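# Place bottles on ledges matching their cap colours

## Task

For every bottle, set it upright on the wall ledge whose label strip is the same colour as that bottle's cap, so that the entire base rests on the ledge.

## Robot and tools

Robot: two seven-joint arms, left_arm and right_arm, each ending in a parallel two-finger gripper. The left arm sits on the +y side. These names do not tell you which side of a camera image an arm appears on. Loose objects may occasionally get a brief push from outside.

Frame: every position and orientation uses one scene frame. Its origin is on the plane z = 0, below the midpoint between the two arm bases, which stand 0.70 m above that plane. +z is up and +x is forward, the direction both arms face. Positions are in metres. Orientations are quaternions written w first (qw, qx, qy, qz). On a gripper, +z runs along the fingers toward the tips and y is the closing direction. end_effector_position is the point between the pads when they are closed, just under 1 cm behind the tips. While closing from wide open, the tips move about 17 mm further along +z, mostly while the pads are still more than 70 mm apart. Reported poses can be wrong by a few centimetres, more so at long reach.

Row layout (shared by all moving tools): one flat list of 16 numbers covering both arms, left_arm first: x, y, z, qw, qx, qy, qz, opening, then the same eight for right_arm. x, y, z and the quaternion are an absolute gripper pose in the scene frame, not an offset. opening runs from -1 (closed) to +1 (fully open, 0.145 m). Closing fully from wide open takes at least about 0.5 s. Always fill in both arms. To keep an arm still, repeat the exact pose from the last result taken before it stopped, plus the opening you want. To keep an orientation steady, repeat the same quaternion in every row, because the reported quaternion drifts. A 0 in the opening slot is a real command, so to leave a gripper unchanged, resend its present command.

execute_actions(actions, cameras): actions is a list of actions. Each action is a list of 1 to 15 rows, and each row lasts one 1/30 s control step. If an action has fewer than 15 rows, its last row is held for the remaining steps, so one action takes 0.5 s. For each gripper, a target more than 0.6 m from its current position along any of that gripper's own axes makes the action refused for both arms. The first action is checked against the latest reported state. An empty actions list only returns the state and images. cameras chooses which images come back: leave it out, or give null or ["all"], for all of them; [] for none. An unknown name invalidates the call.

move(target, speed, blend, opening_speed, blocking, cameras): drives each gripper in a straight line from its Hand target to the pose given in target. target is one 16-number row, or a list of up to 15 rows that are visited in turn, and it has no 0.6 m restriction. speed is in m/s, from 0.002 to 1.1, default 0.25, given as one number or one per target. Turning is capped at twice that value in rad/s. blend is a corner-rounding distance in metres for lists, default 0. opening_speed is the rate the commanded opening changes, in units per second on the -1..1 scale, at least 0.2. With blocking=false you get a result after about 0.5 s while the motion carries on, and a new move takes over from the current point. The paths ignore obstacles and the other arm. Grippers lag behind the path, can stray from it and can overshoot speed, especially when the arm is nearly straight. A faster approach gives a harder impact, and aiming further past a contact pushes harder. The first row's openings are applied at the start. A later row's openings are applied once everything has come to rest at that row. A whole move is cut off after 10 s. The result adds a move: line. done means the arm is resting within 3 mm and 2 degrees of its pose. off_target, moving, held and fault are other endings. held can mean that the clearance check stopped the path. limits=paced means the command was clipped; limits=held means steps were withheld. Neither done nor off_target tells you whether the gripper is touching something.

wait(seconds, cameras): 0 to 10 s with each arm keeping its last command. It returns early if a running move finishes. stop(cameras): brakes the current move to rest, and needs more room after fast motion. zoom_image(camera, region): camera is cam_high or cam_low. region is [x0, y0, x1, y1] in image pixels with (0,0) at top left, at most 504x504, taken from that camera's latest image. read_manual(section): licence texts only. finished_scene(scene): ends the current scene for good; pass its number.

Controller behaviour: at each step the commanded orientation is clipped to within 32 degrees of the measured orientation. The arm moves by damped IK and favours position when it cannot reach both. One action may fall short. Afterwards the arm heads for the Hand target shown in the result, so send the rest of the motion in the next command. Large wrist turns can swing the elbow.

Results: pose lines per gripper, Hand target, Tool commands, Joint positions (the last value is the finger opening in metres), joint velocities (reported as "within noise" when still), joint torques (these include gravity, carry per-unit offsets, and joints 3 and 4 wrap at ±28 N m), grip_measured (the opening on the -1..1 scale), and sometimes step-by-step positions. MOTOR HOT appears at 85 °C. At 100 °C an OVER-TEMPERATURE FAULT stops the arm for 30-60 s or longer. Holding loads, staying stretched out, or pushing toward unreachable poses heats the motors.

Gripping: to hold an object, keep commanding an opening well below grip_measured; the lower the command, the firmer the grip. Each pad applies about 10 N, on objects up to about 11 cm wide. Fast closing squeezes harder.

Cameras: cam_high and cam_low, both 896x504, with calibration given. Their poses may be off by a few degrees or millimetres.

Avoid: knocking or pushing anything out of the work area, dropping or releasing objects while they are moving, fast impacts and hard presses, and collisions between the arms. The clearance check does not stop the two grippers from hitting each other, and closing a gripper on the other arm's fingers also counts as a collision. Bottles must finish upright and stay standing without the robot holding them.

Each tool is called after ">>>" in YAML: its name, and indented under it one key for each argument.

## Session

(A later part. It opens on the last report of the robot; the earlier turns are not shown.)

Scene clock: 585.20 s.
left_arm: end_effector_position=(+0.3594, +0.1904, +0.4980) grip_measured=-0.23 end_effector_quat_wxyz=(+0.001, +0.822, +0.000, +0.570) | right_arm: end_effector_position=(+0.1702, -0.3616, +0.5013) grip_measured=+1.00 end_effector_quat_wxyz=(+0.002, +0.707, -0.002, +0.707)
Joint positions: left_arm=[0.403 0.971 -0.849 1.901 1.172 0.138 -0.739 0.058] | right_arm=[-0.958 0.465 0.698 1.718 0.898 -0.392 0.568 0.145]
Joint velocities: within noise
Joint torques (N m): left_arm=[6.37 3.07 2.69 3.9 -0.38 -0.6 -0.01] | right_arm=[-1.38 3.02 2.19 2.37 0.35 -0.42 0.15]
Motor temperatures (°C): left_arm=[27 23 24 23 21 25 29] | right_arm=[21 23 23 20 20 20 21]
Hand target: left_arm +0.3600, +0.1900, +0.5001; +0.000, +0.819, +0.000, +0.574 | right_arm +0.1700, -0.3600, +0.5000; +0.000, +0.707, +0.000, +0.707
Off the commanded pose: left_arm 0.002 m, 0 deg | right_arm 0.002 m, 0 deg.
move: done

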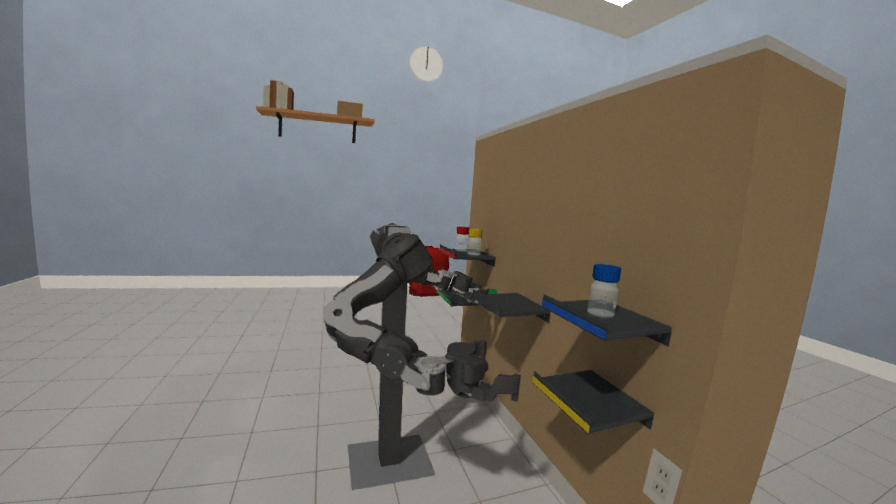

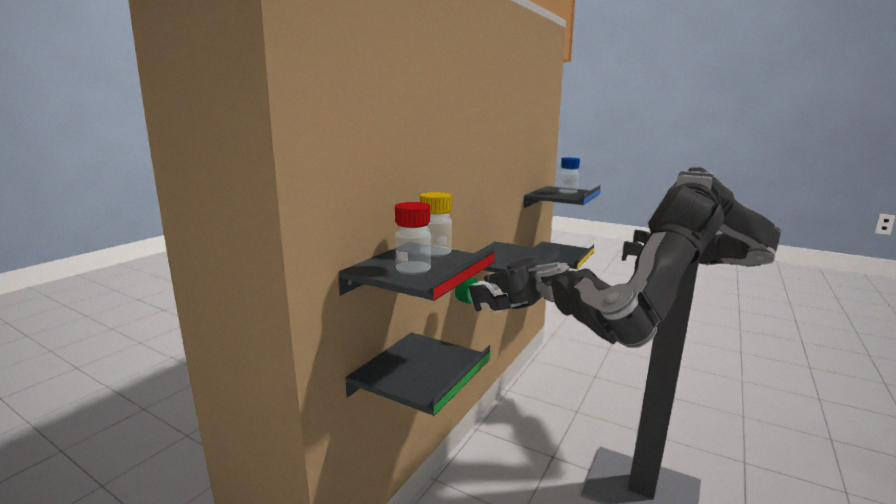

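>>> move:
  target:
    - [0.36,0.183,0.66,0,0.8191,0,0.5736,-0.65,0.17,-0.36,0.5,0,0.7071,0,0.7071,1]
    - [0.375,0.02,0.655,0,0.8191,0,0.5736,-0.65,0.17,-0.36,0.5,0,0.7071,0,0.7071,1]
    - [0.38,0.0,0.60,0,0.8191,0,0.5736,-0.65,0.17,-0.36,0.5,0,0.7071,0,0.7071,1]
  speed: 0.1

>>> zoom_image:
  camera: "cam_low"
  region: [430, 180, 620, 310]

>>> zoom_image:
  camera: "cam_high"
  region: [440, 220, 570, 340]

Scene clock: 618.73 s.
left_arm: end_effector_position=(+0.3792, -0.0005, +0.5991) grip_measured=-0.23 end_effector_quat_wxyz=(+0.000, +0.821, +0.000, +0.571) | right_arm: end_effector_position=(+0.1702, -0.3616, +0.5013) grip_measured=+1.00 end_effector_quat_wxyz=(+0.002, +0.707, -0.002, +0.707)
Joint positions: left_arm=[0.84 0.108 -0.963 1.766 1.251 0.594 -1.441 0.058] | right_arm=[-0.958 0.465 0.698 1.718 0.898 -0.392 0.568 0.145]
Joint velocities: within noise
Joint torques (N m): left_arm=[8.82 -1.07 1.63 3.15 -0.53 -0.26 0.24] | right_arm=[-1.31 3.05 2.07 2.43 0.34 -0.43 0.17]
Motor temperatures (°C): left_arm=[26 23 25 22 22 25 25] | right_arm=[21 23 23 20 20 20 21]
Hand target: left_arm +0.3800, -0.0001, +0.6000; +0.000, +0.819, +0.000, +0.574 | right_arm +0.1700, -0.3600, +0.5000; +0.000, +0.707, +0.000, +0.707
Off the commanded pose: left_arm 0.001 m, 0 deg | right_arm 0.002 m, 0 deg.
move: done

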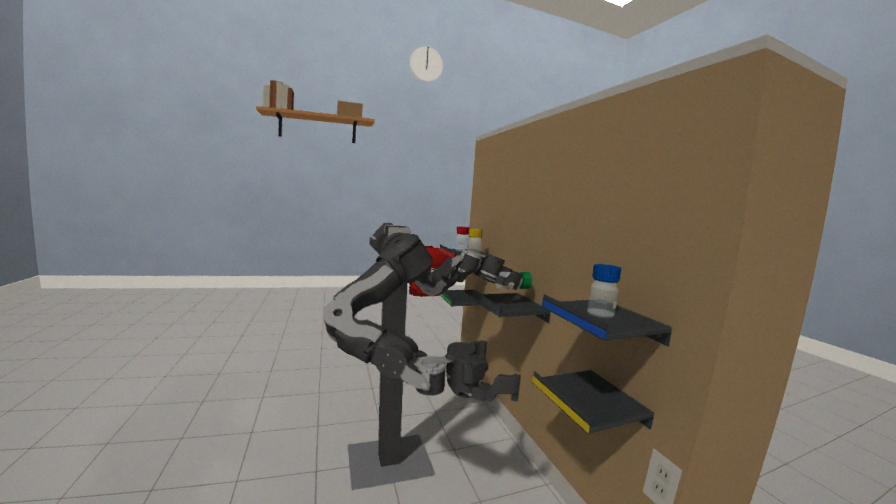

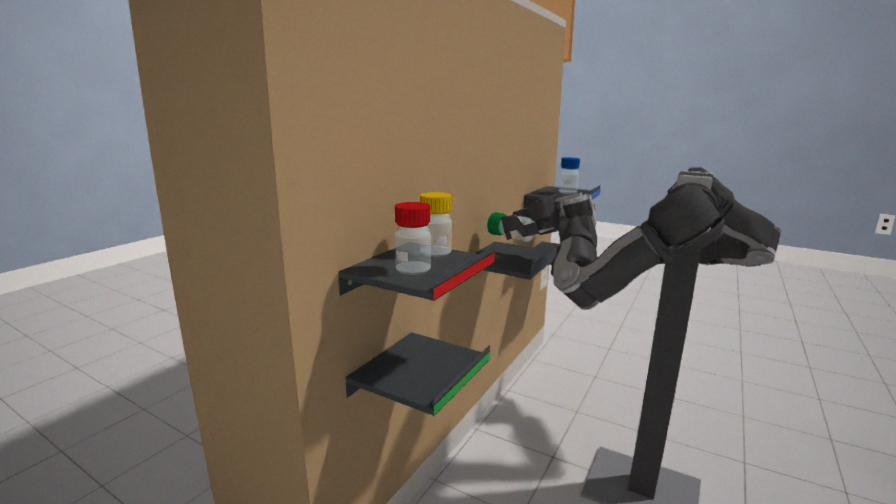

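Scaled by 2.653 from the camera's 896x504 image, which has a finer 1280x720 frame.

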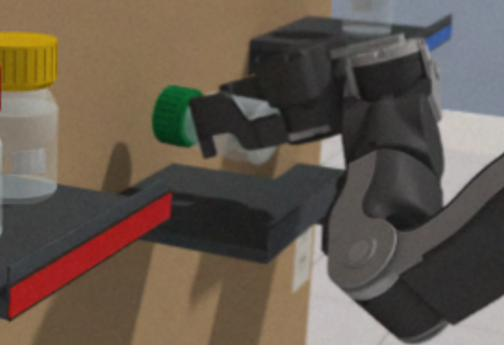

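Scaled by 3.877 from the camera's 896x504 image, which has a finer 1280x720 frame.

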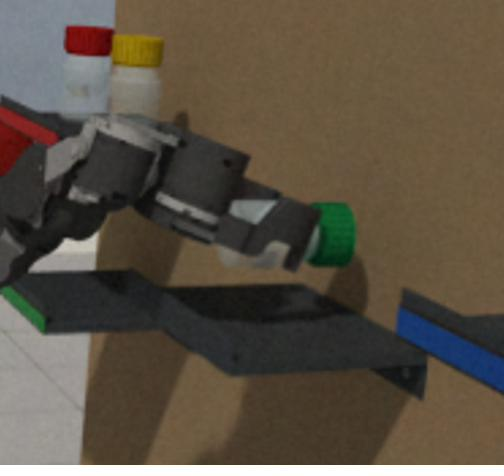

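>>> move:
  target:
    - [0.375,0.02,0.60,0.1484,0.7912,-0.212,0.554,-0.65,0.17,-0.36,0.5,0,0.7071,0,0.7071,1]
    - [0.375,0.02,0.583,0.1484,0.7912,-0.212,0.554,-0.65,0.17,-0.36,0.5,0,0.7071,0,0.7071,1]
    - [0.375,0.02,0.574,0.1484,0.7912,-0.212,0.554,-0.65,0.17,-0.36,0.5,0,0.7071,0,0.7071,1]
  speed: [0.08,0.05,0.02]

>>> zoom_image:
  camera: "cam_low"
  region: [430, 180, 620, 310]

>>> zoom_image:
  camera: "cam_high"
  region: [440, 220, 570, 340]

Scene clock: 641.17 s.
left_arm: end_effector_position=(+0.3747, +0.0202, +0.5746) grip_measured=-0.23 end_effector_quat_wxyz=(+0.147, +0.792, -0.213, +0.553) | right_arm: end_effector_position=(+0.1702, -0.3616, +0.5013) grip_measured=+1.00 end_effector_quat_wxyz=(+0.002, +0.707, -0.002, +0.707)
Joint positions: left_arm=[0.846 0.593 -0.997 1.878 1.232 0.562 -0.598 0.058] | right_arm=[-0.958 0.465 0.698 1.718 0.898 -0.392 0.568 0.145]
Joint velocities: within noise
Joint torques (N m): left_arm=[7.37 0.57 2.54 2.43 -0.26 -0.83 0.23] | right_arm=[-1.52 3.1 2.04 2.43 0.33 -0.43 0.16]
Motor temperatures (°C): left_arm=[28 23 24 22 22 25 24] | right_arm=[21 23 23 20 20 20 21]
Hand target: left_arm +0.3750, +0.0200, +0.5740; +0.148, +0.791, -0.212, +0.554 | right_arm +0.1700, -0.3600, +0.5000; +0.000, +0.707, +0.000, +0.707
Off the commanded pose: left_arm 0.001 m, 0 deg | right_arm 0.002 m, 0 deg.
move: done

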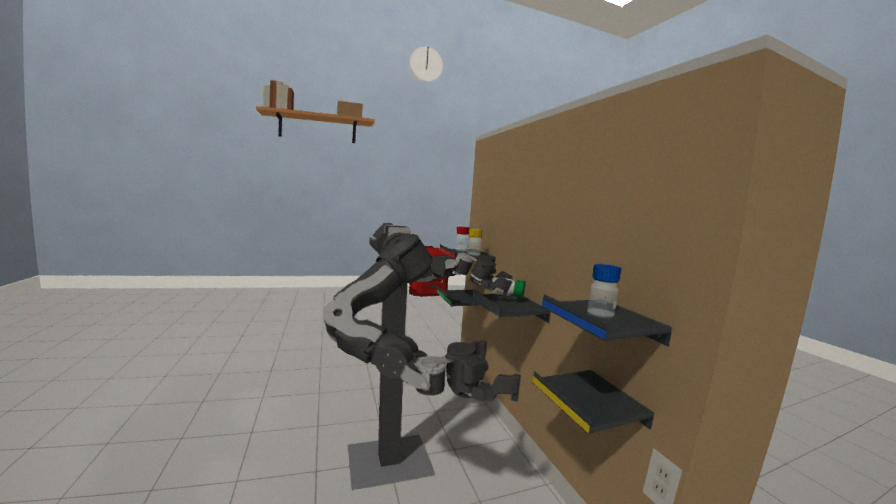

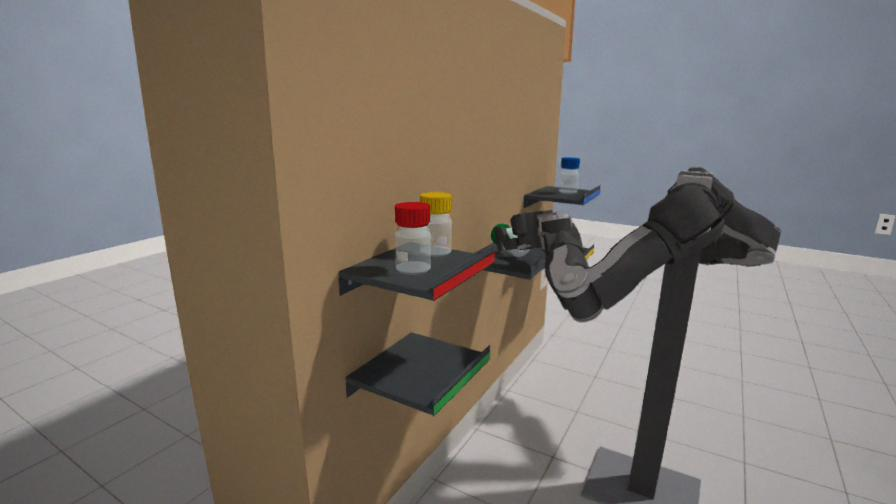

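Scaled by 2.653 from the camera's 896x504 image, which has a finer 1280x720 frame.

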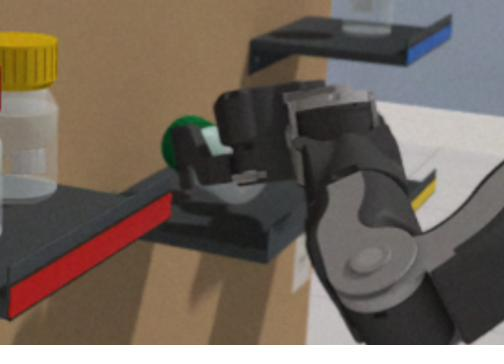

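Scaled by 3.877 from the camera's 896x504 image, which has a finer 1280x720 frame.

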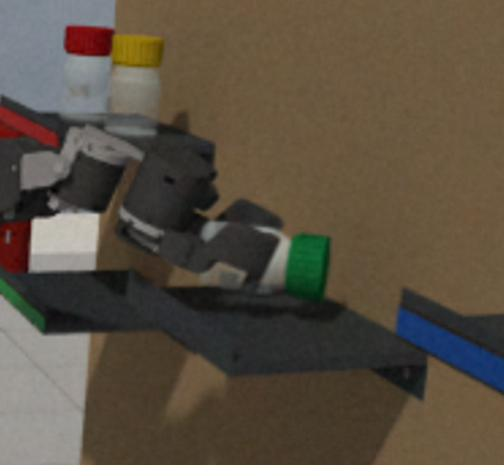

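>>> move:
  target: [0.375,0.02,0.566,0.1484,0.7912,-0.212,0.554,-0.65,0.17,-0.36,0.5,0,0.7071,0,0.7071,1]
  speed: 0.02
  cameras: []

>>> move:
  target: [0.375,0.02,0.559,0.1484,0.7912,-0.212,0.554,-0.65,0.17,-0.36,0.5,0,0.7071,0,0.7071,1]
  speed: 0.02

>>> zoom_image:
  camera: "cam_low"
  region: [430, 180, 620, 310]

>>> zoom_image:
  camera: "cam_high"
  region: [440, 220, 570, 340]

Scene clock: 653.77 s.
left_arm: end_effector_position=(+0.3749, +0.0205, +0.5668) grip_measured=-0.23 end_effector_quat_wxyz=(+0.146, +0.792, -0.213, +0.553) | right_arm: end_effector_position=(+0.1702, -0.3616, +0.5013) grip_measured=+1.00 end_effector_quat_wxyz=(+0.002, +0.707, -0.002, +0.707)
Joint positions: left_arm=[0.824 0.593 -1.005 1.866 1.202 0.541 -0.58 0.058] | right_arm=[-0.958 0.465 0.698 1.718 0.898 -0.392 0.568 0.145]
Joint velocities: within noise
Joint torques (N m): left_arm=[7.32 0.41 2.45 2.52 -0.28 -0.84 0.23] | right_arm=[-1.44 3.13 2.09 2.39 0.36 -0.44 0.15]
Motor temperatures (°C): left_arm=[27 23 25 22 22 25 24] | right_arm=[20 23 23 20 20 20 21]
Hand target: left_arm +0.3750, +0.0199, +0.5661; +0.148, +0.791, -0.212, +0.554 | right_arm +0.1700, -0.3600, +0.5000; +0.000, +0.707, +0.000, +0.707
Off the commanded pose: left_arm 0.001 m, 0 deg | right_arm 0.002 m, 0 deg.
move: done
No camera images: "cameras" was empty.

Scene clock: 654.53 s.
left_arm: end_effector_position=(+0.3750, +0.0208, +0.5599) grip_measured=-0.23 end_effector_quat_wxyz=(+0.146, +0.792, -0.212, +0.553) | right_arm: end_effector_position=(+0.1702, -0.3616, +0.5013) grip_measured=+1.00 end_effector_quat_wxyz=(+0.002, +0.707, -0.002, +0.707)
Joint positions: left_arm=[0.805 0.593 -1.012 1.854 1.177 0.522 -0.565 0.058] | right_arm=[-0.958 0.465 0.698 1.718 0.898 -0.392 0.568 0.145]
Joint velocities: within noise
Joint torques (N m): left_arm=[7.29 0.25 2.39 2.59 -0.26 -0.85 0.23] | right_arm=[-1.33 3.1 2.06 2.52 0.36 -0.44 0.17]
Motor temperatures (°C): left_arm=[27 23 25 22 22 25 24] | right_arm=[20 23 23 20 20 20 21]
Hand target: left_arm +0.3750, +0.0199, +0.5591; +0.148, +0.791, -0.212, +0.554 | right_arm +0.1700, -0.3600, +0.5000; +0.000, +0.707, +0.000, +0.707
Off the commanded pose: left_arm 0.001 m, 0 deg | right_arm 0.002 m, 0 deg.
move: done

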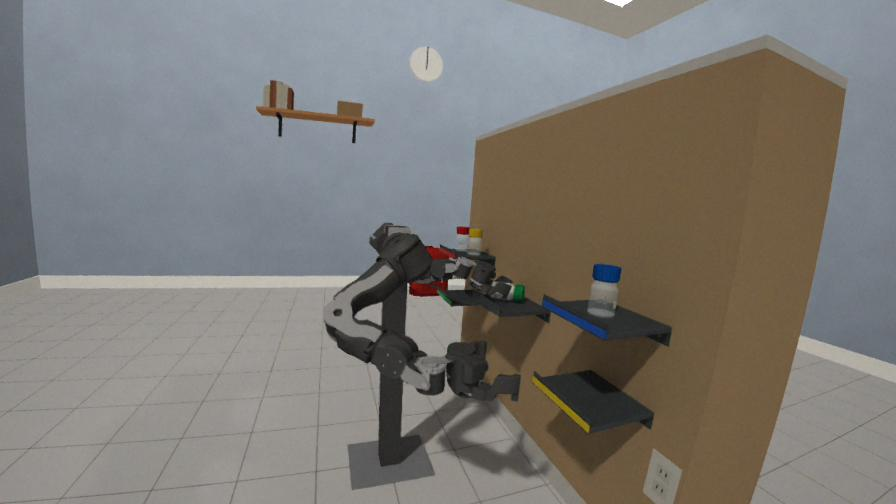

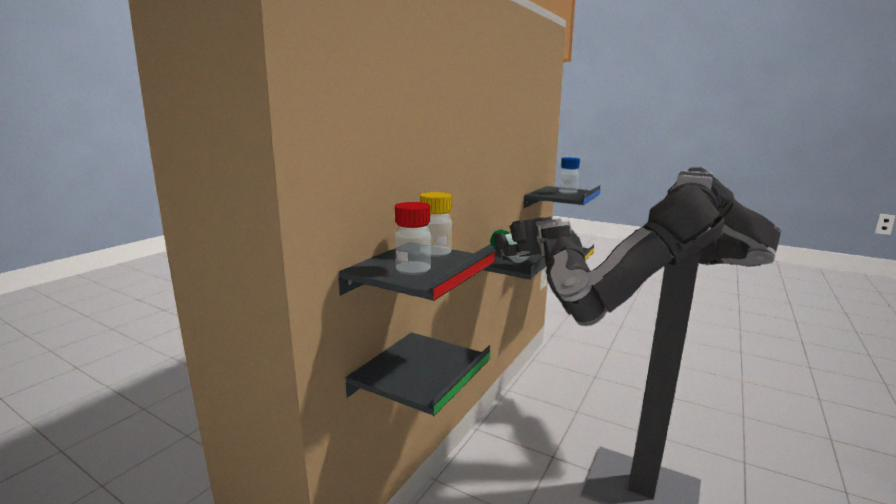

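Scaled by 2.653 from the camera's 896x504 image, which has a finer 1280x720 frame.

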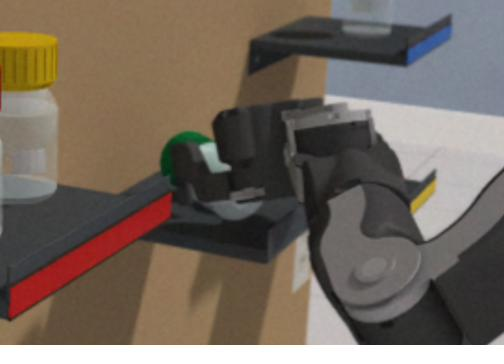

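Scaled by 3.877 from the camera's 896x504 image, which has a finer 1280x720 frame.

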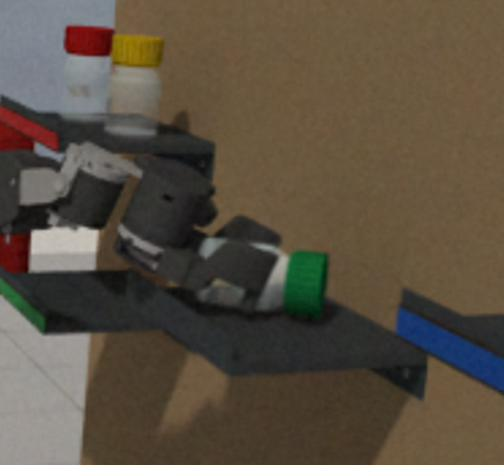

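>>> move:
  target: [0.375,0.02,0.553,0.1484,0.7912,-0.212,0.554,-0.65,0.17,-0.36,0.5,0,0.7071,0,0.7071,1]
  speed: 0.02
  cameras: []

>>> move:
  target: [0.375,0.02,0.548,0.1484,0.7912,-0.212,0.554,-0.65,0.17,-0.36,0.5,0,0.7071,0,0.7071,1]
  speed: 0.02

>>> zoom_image:
  camera: "cam_high"
  region: [440, 220, 570, 340]

Scene clock: 665.47 s.
left_arm: end_effector_position=(+0.3759, +0.0209, +0.5571) grip_measured=-0.23 end_effector_quat_wxyz=(+0.147, +0.789, -0.211, +0.558) | right_arm: end_effector_position=(+0.1702, -0.3616, +0.5013) grip_measured=+1.00 end_effector_quat_wxyz=(+0.002, +0.707, -0.002, +0.707)
Joint positions: left_arm=[0.795 0.593 -1.018 1.846 1.155 0.498 -0.554 0.058] | right_arm=[-0.958 0.465 0.698 1.718 0.898 -0.392 0.568 0.145]
Joint velocities: within noise
Joint torques (N m): left_arm=[6.63 0.3 1.78 2.21 -0.15 -0.66 0.25] | right_arm=[-1.38 3.07 2.03 2.41 0.35 -0.45 0.15]
Motor temperatures (°C): left_arm=[27 22 25 22 22 26 24] | right_arm=[20 23 23 20 20 20 21]
Hand target: left_arm +0.3749, +0.0199, +0.5530; +0.148, +0.791, -0.212, +0.554 | right_arm +0.1700, -0.3600, +0.5000; +0.000, +0.707, +0.000, +0.707
Off the commanded pose: left_arm 0.004 m, 1 deg | right_arm 0.002 m, 0 deg.
move: off_target (left_arm)
No camera images: "cameras" was empty.

Scene clock: 666.23 s.
left_arm: end_effector_position=(+0.3771, +0.0202, +0.5573) grip_measured=-0.23 end_effector_quat_wxyz=(+0.148, +0.784, -0.208, +0.566) | right_arm: end_effector_position=(+0.1702, -0.3616, +0.5013) grip_measured=+1.00 end_effector_quat_wxyz=(+0.002, +0.707, -0.002, +0.707)
Joint positions: left_arm=[0.794 0.593 -1.028 1.839 1.139 0.467 -0.549 0.058] | right_arm=[-0.958 0.465 0.698 1.718 0.898 -0.392 0.568 0.145]
Joint velocities: within noise
Joint torques (N m): left_arm=[5.76 0.86 1.09 1.63 0.06 -0.37 0.28] | right_arm=[-1.49 3.07 2.11 2.44 0.35 -0.44 0.15]
Motor temperatures (°C): left_arm=[27 22 25 22 22 26 24] | right_arm=[20 23 23 20 20 20 21]
Hand target: left_arm +0.3748, +0.0200, +0.5480; +0.148, +0.791, -0.212, +0.554 | right_arm +0.1700, -0.3600, +0.5000; +0.000, +0.707, +0.000, +0.707
Off the commanded pose: left_arm 0.010 m, 2 deg | right_arm 0.002 m, 0 deg.
move: off_target (left_arm)

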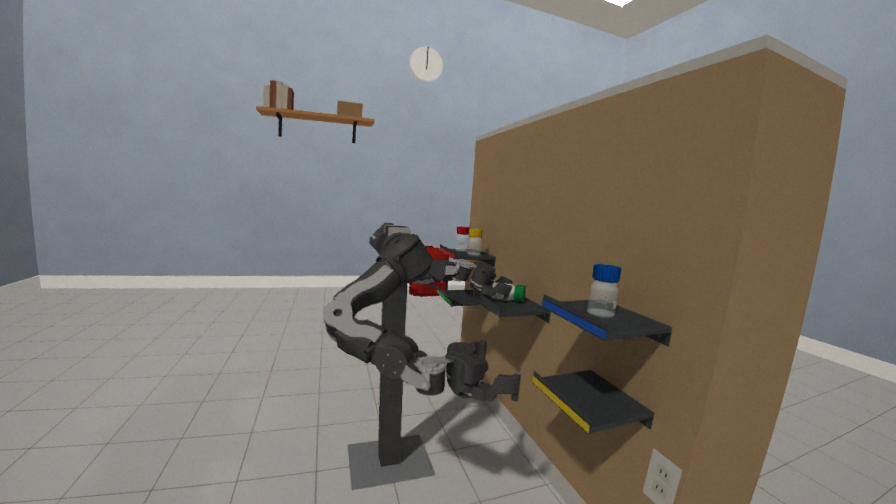

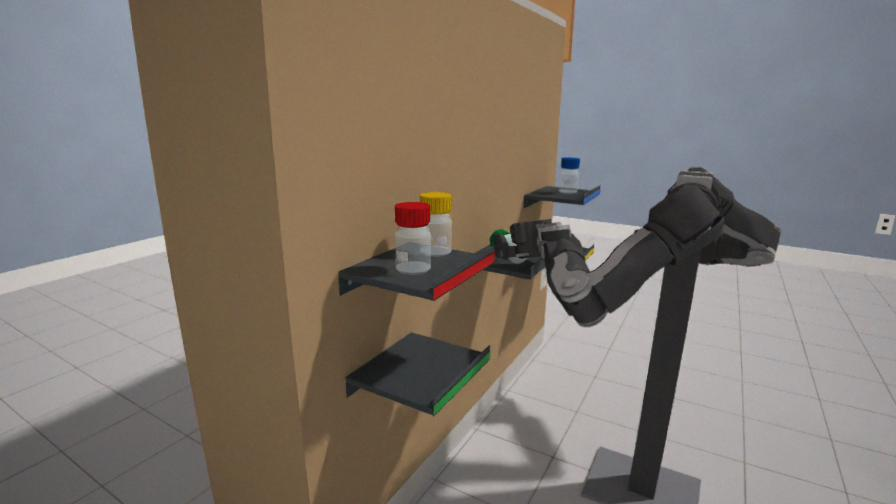

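Scaled by 3.877 from the camera's 896x504 image, which has a finer 1280x720 frame.

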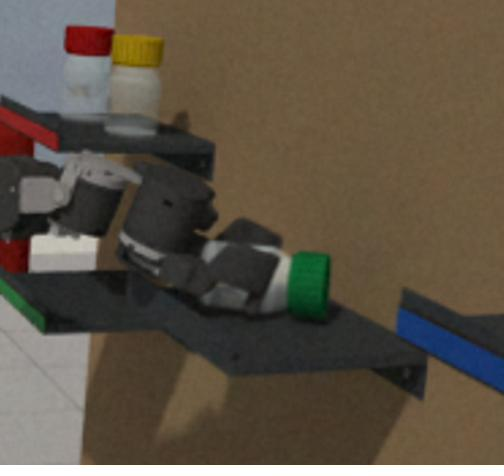

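>>> move:
  target:
    - [0.375,0.02,0.556,0.1484,0.7912,-0.212,0.554,-0.65,0.17,-0.36,0.5,0,0.7071,0,0.7071,1]
    - [0.375,0.02,0.556,0.1484,0.7912,-0.212,0.554,0.5,0.17,-0.36,0.5,0,0.7071,0,0.7071,1]
    - [0.36,0.028,0.63,0.1484,0.7912,-0.212,0.554,0.5,0.17,-0.36,0.5,0,0.7071,0,0.7071,1]
  speed: [0.02,0.02,0.08]
  opening_speed: 0.5

>>> zoom_image:
  camera: "cam_low"
  region: [430, 180, 620, 310]

>>> zoom_image:
  camera: "cam_high"
  region: [440, 220, 570, 340]

Scene clock: 680.10 s.
left_arm: end_effector_position=(+0.3603, +0.0280, +0.6313) grip_measured=+0.50 end_effector_quat_wxyz=(+0.150, +0.790, -0.211, +0.556) | right_arm: end_effector_position=(+0.1702, -0.3616, +0.5013) grip_measured=+1.00 end_effector_quat_wxyz=(+0.002, +0.707, -0.002, +0.707)
Joint positions: left_arm=[0.936 0.61 -0.864 2.014 1.46 0.732 -0.754 0.112] | right_arm=[-0.958 0.465 0.698 1.718 0.898 -0.392 0.568 0.145]
Joint velocities: within noise
Joint torques (N m): left_arm=[7.69 0.46 2.29 2.21 -0.07 -0.39 -0.05] | right_arm=[-1.44 3.1 2.02 2.45 0.36 -0.45 0.17]
Motor temperatures (°C): left_arm=[27 22 24 22 22 25 24] | right_arm=[20 23 23 20 20 20 21]
Hand target: left_arm +0.3600, +0.0280, +0.6300; +0.148, +0.791, -0.212, +0.554 | right_arm +0.1700, -0.3600, +0.5000; +0.000, +0.707, +0.000, +0.707
Off the commanded pose: left_arm 0.001 m, 0 deg | right_arm 0.002 m, 0 deg.
move: done

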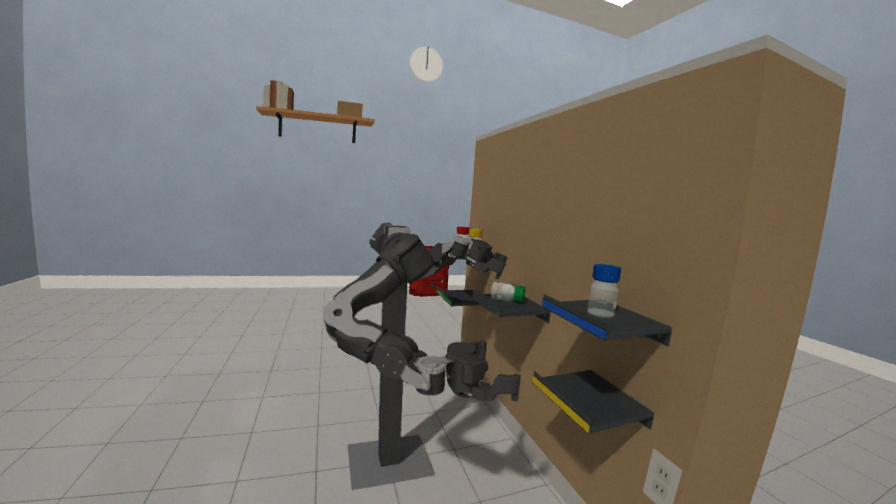

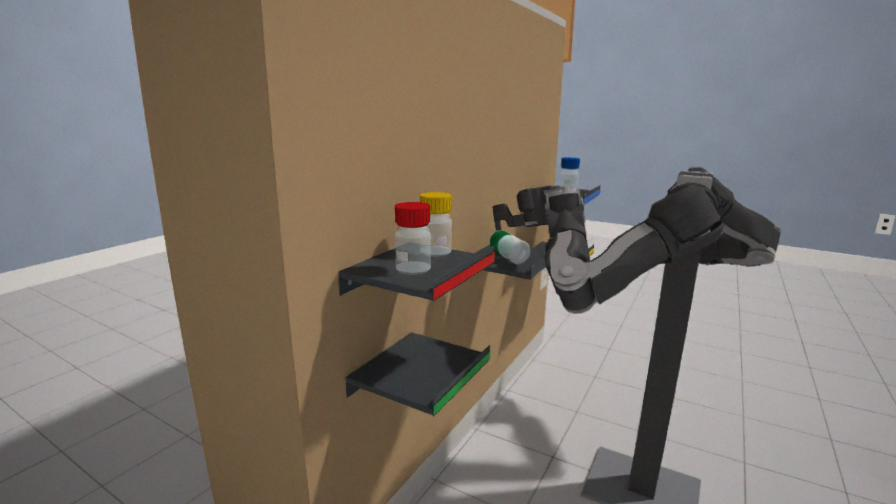

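Scaled by 2.653 from the camera's 896x504 image, which has a finer 1280x720 frame.

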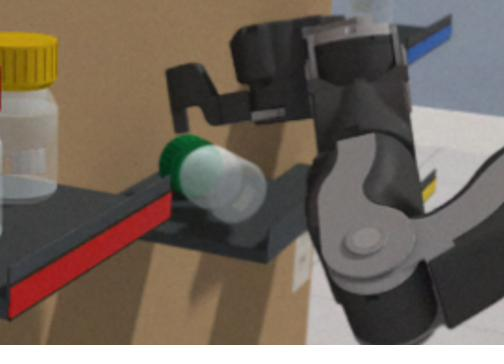

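Scaled by 3.877 from the camera's 896x504 image, which has a finer 1280x720 frame.

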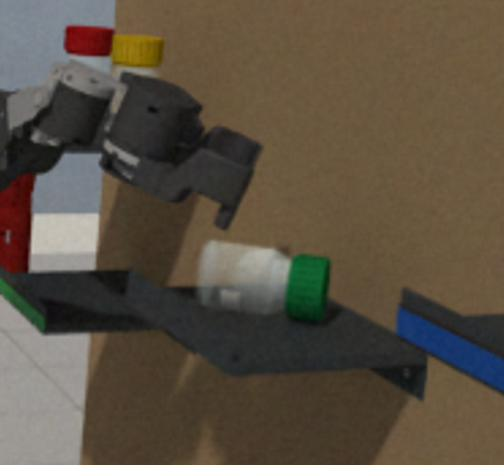

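>>> move:
  target: [0.405,0.0,0.65,0.067,0.933,-0.25,0.25,0.7,0.17,-0.36,0.5,0,0.7071,0,0.7071,1]
  speed: 0.15

Scene clock: 695.20 s.
left_arm: end_effector_position=(+0.4059, +0.0003, +0.6516) grip_measured=+0.70 end_effector_quat_wxyz=(+0.153, +0.798, -0.407, +0.418) | right_arm: end_effector_position=(+0.1702, -0.3616, +0.5013) grip_measured=+1.00 end_effector_quat_wxyz=(+0.002, +0.707, -0.002, +0.707)
Joint positions: left_arm=[1.707 0.533 -1.526 1.442 1.585 0.781 -0.014 0.125] | right_arm=[-0.958 0.465 0.698 1.718 0.898 -0.392 0.568 0.145]
Joint velocities: within noise
Joint torques (N m): left_arm=[10.67 -0.2 2.44 -0.55 0.13 -0.46 0.2] | right_arm=[-1.38 3.02 2.1 2.4 0.33 -0.45 0.13]
Motor temperatures (°C): left_arm=[28 22 24 22 22 25 23] | right_arm=[20 23 22 20 20 20 21]
Hand target: left_arm +0.4051, +0.0000, +0.6498; +0.154, +0.799, -0.409, +0.414 | right_arm +0.1700, -0.3600, +0.5000; +0.000, +0.707, +0.000, +0.707
Off the commanded pose: left_arm 0.002 m, 32 deg; orientation clipped | right_arm 0.002 m, 0 deg.
joint sent to its limit (left arm) — joint 5 (forearm roll), upper limit; joint 6 (wrist pitch), upper limit. The joint targets are off in orientation, not in position.
move: off_target (left_arm); limits=paced

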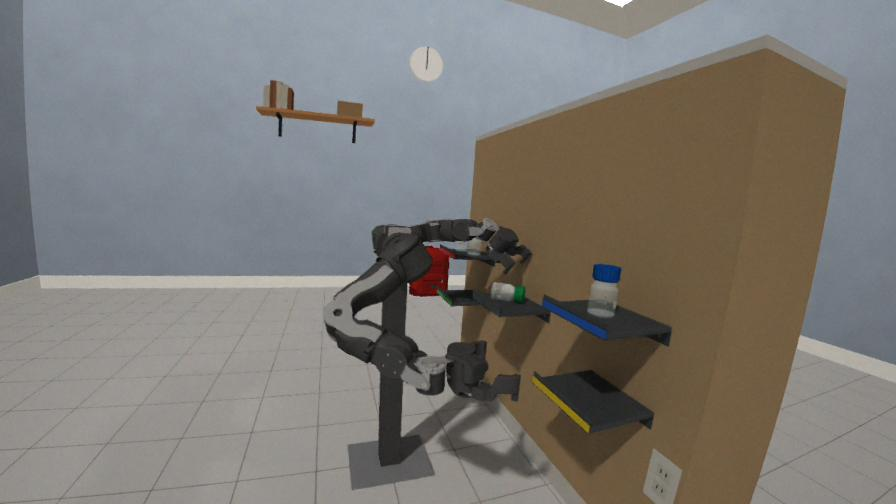

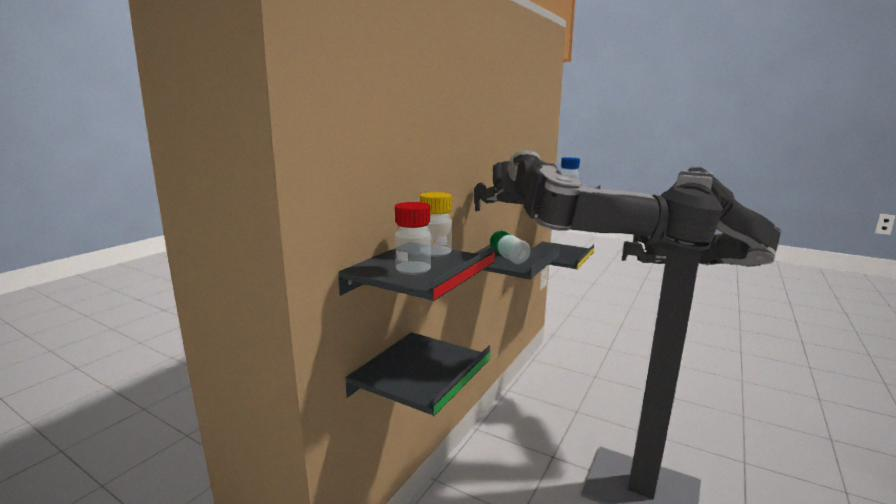

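>>> move:
  target:
    - [0.36,0.028,0.64,0.1484,0.7912,-0.212,0.554,0.7,0.17,-0.36,0.5,0,0.7071,0,0.7071,1]
    - [0.39,0.006,0.63,0.1255,0.8448,-0.2264,0.4684,0.7,0.17,-0.36,0.5,0,0.7071,0,0.7071,1]
  speed: 0.15

>>> zoom_image:
  camera: "cam_low"
  region: [430, 180, 620, 310]

>>> zoom_image:
  camera: "cam_high"
  region: [440, 220, 570, 340]

Scene clock: 737.93 s.
left_arm: end_effector_position=(+0.3908, +0.0067, +0.6317) grip_measured=+0.70 end_effector_quat_wxyz=(+0.135, +0.817, -0.228, +0.511) | right_arm: end_effector_position=(+0.1702, -0.3616, +0.5013) grip_measured=+1.00 end_effector_quat_wxyz=(+0.002, +0.707, -0.002, +0.707)
Joint positions: left_arm=[1.148 0.494 -0.996 1.778 1.584 0.78 -0.764 0.125] | right_arm=[-0.958 0.465 0.698 1.718 0.898 -0.392 0.568 0.145]
Joint velocities: within noise
Joint torques (N m): left_arm=[9.56 0.38 2.07 1.26 -0.06 -0.38 0.24] | right_arm=[-1.38 3.07 2.07 2.44 0.37 -0.45 0.15]
Motor temperatures (°C): left_arm=[31 22 25 21 21 25 23] | right_arm=[20 23 22 20 20 21 21]
Hand target: left_arm +0.3901, +0.0060, +0.6298; +0.136, +0.819, -0.231, +0.508 | right_arm +0.1700, -0.3600, +0.5000; +0.000, +0.707, +0.000, +0.707
Off the commanded pose: left_arm 0.002 m, 6 deg | right_arm 0.002 m, 0 deg.
joint sent to its limit (left arm) — joint 5 (forearm roll), upper limit; joint 6 (wrist pitch), upper limit. The joint targets are off in orientation, not in position.
move: off_target (left_arm)

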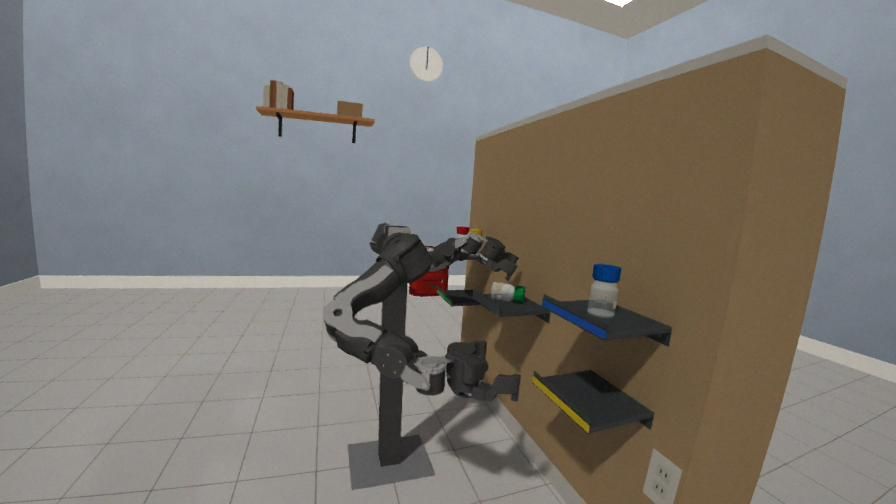

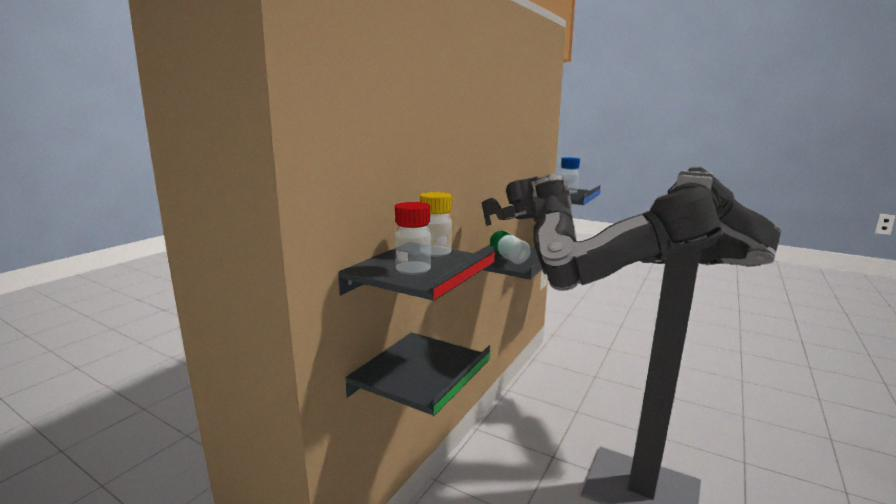

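Scaled by 2.653 from the camera's 896x504 image, which has a finer 1280x720 frame.

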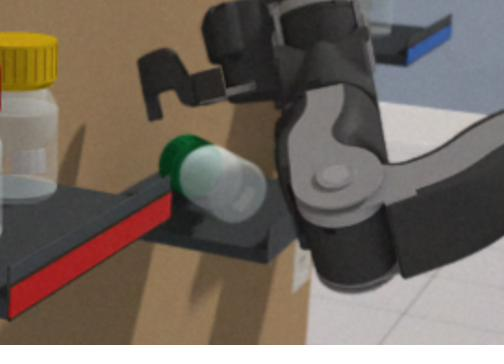

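Scaled by 3.877 from the camera's 896x504 image, which has a finer 1280x720 frame.

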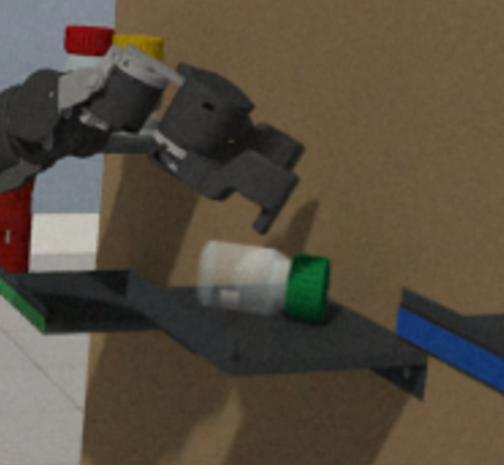

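>>> move:
  target:
    - [0.415,-0.008,0.60,0.1255,0.8448,-0.2264,0.4684,0.7,0.17,-0.36,0.5,0,0.7071,0,0.7071,1]
    - [0.415,-0.008,0.577,0.1255,0.8448,-0.2264,0.4684,0.7,0.17,-0.36,0.5,0,0.7071,0,0.7071,1]
  speed: [0.08,0.03]

>>> zoom_image:
  camera: "cam_low"
  region: [430, 180, 620, 310]

>>> zoom_image:
  camera: "cam_high"
  region: [440, 220, 570, 340]

Scene clock: 748.87 s.
left_arm: end_effector_position=(+0.4154, -0.0084, +0.5807) grip_measured=+0.70 end_effector_quat_wxyz=(+0.125, +0.843, -0.226, +0.472) | right_arm: end_effector_position=(+0.1702, -0.3616, +0.5013) grip_measured=+1.00 end_effector_quat_wxyz=(+0.002, +0.707, -0.002, +0.707)
Joint positions: left_arm=[1.134 0.391 -1.103 1.553 1.48 0.731 -0.651 0.125] | right_arm=[-0.958 0.465 0.698 1.718 0.898 -0.392 0.568 0.145]
Joint velocities: within noise
Joint torques (N m): left_arm=[8.69 0.22 2.4 1.72 -0.12 -0.55 0.25] | right_arm=[-1.36 3.13 2.09 2.37 0.36 -0.43 0.18]
Motor temperatures (°C): left_arm=[31 22 25 21 21 25 23] | right_arm=[20 23 22 20 20 21 21]
Hand target: left_arm +0.4150, -0.0080, +0.5770; +0.125, +0.845, -0.226, +0.468 | right_arm +0.1700, -0.3600, +0.5000; +0.000, +0.707, +0.000, +0.707
Off the commanded pose: left_arm 0.004 m, 0 deg | right_arm 0.002 m, 0 deg.
move: off_target (left_arm)

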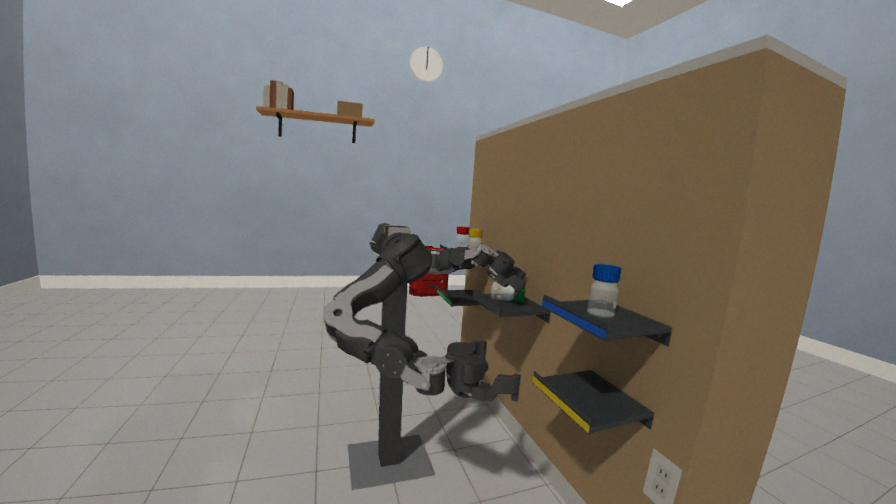

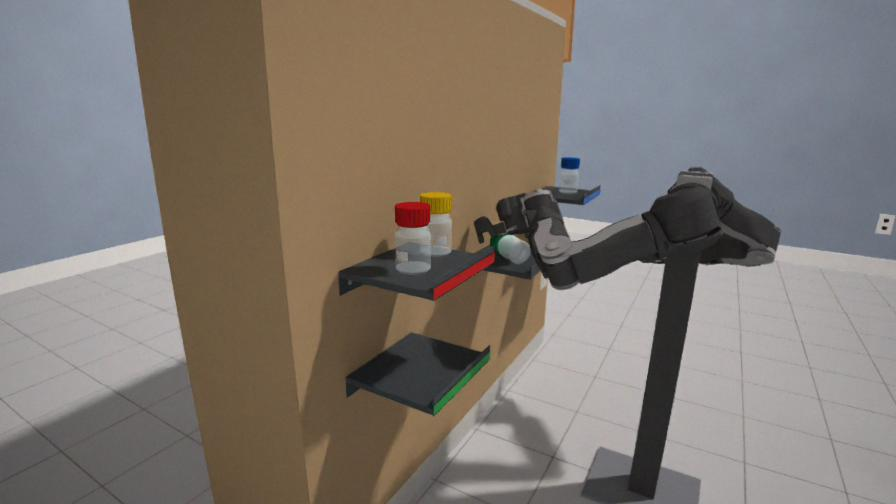

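Scaled by 2.653 from the camera's 896x504 image, which has a finer 1280x720 frame.

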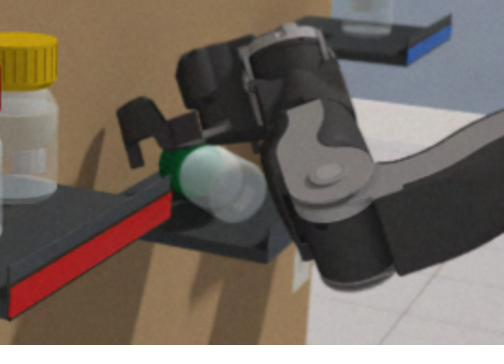

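Scaled by 3.877 from the camera's 896x504 image, which has a finer 1280x720 frame.

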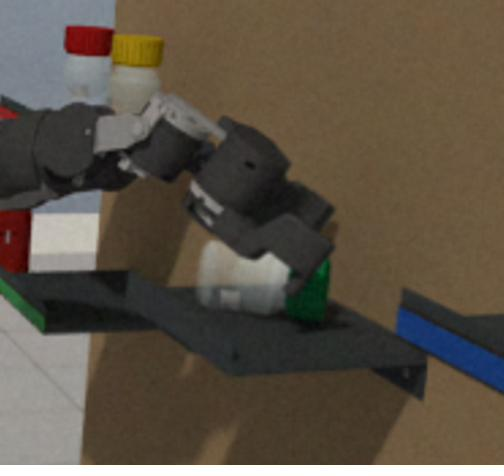

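>>> move:
  target: [0.418,-0.01,0.564,0.1255,0.8448,-0.2264,0.4684,0.7,0.17,-0.36,0.5,0,0.7071,0,0.7071,1]
  speed: 0.03

>>> zoom_image:
  camera: "cam_high"
  region: [440, 220, 570, 340]

Scene clock: 757.33 s.
left_arm: end_effector_position=(+0.4198, -0.0092, +0.5715) grip_measured=+0.70 end_effector_quat_wxyz=(+0.124, +0.841, -0.224, +0.477) | right_arm: end_effector_position=(+0.1702, -0.3616, +0.5013) grip_measured=+1.00 end_effector_quat_wxyz=(+0.002, +0.707, -0.002, +0.707)
Joint positions: left_arm=[1.12 0.385 -1.126 1.522 1.437 0.69 -0.615 0.125] | right_arm=[-0.958 0.465 0.698 1.718 0.898 -0.392 0.568 0.145]
Joint velocities: within noise
Joint torques (N m): left_arm=[7.71 -0.46 1.66 1.37 -0.06 -0.48 0.26] | right_arm=[-1.31 3.02 2.1 2.43 0.34 -0.44 0.16]
Motor temperatures (°C): left_arm=[31 22 25 21 21 25 23] | right_arm=[20 23 22 20 20 21 21]
Hand target: left_arm +0.4179, -0.0100, +0.5641; +0.126, +0.845, -0.226, +0.468 | right_arm +0.1700, -0.3600, +0.5000; +0.000, +0.707, +0.000, +0.707
Off the commanded pose: left_arm 0.008 m, 1 deg | right_arm 0.002 m, 0 deg.
move: off_target (left_arm)

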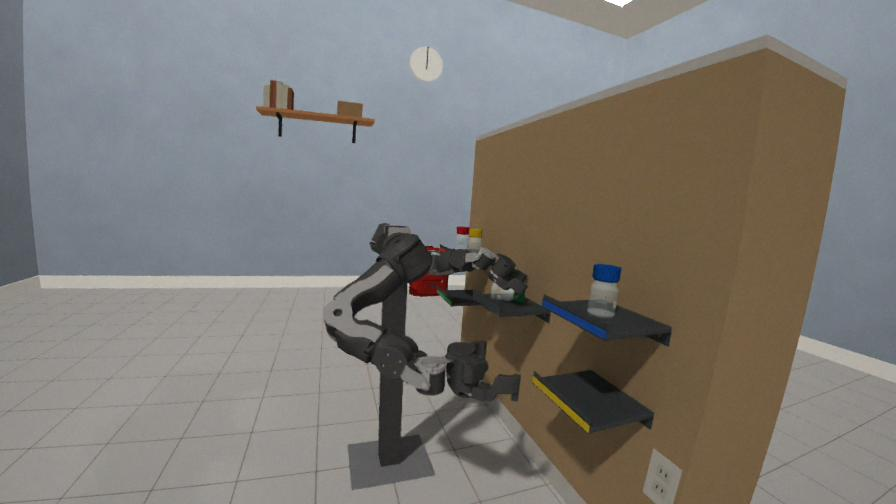

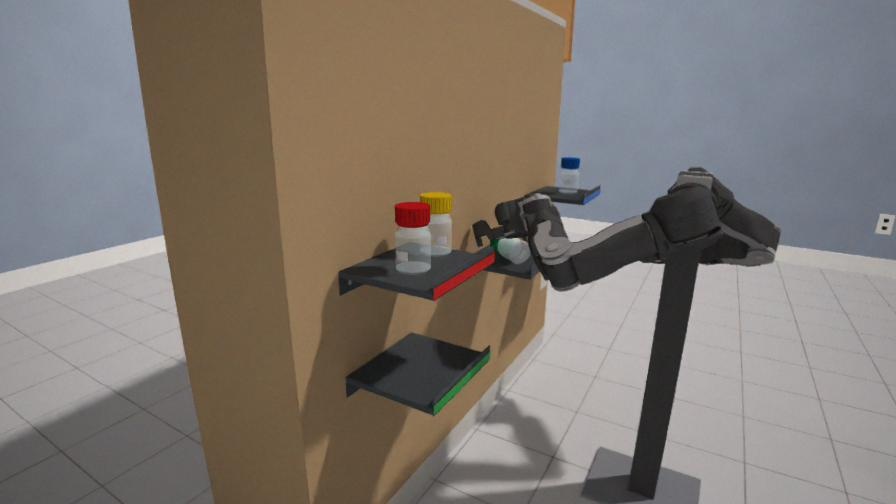

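Scaled by 3.877 from the camera's 896x504 image, which has a finer 1280x720 frame.

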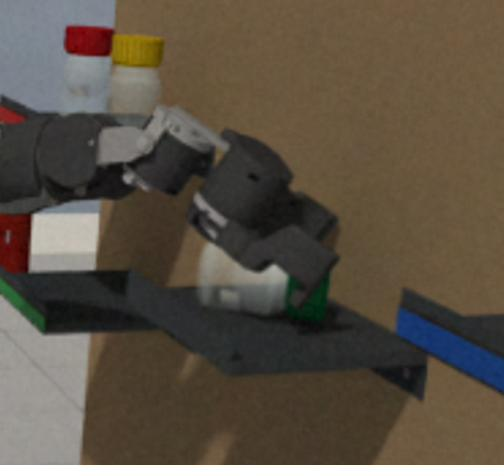

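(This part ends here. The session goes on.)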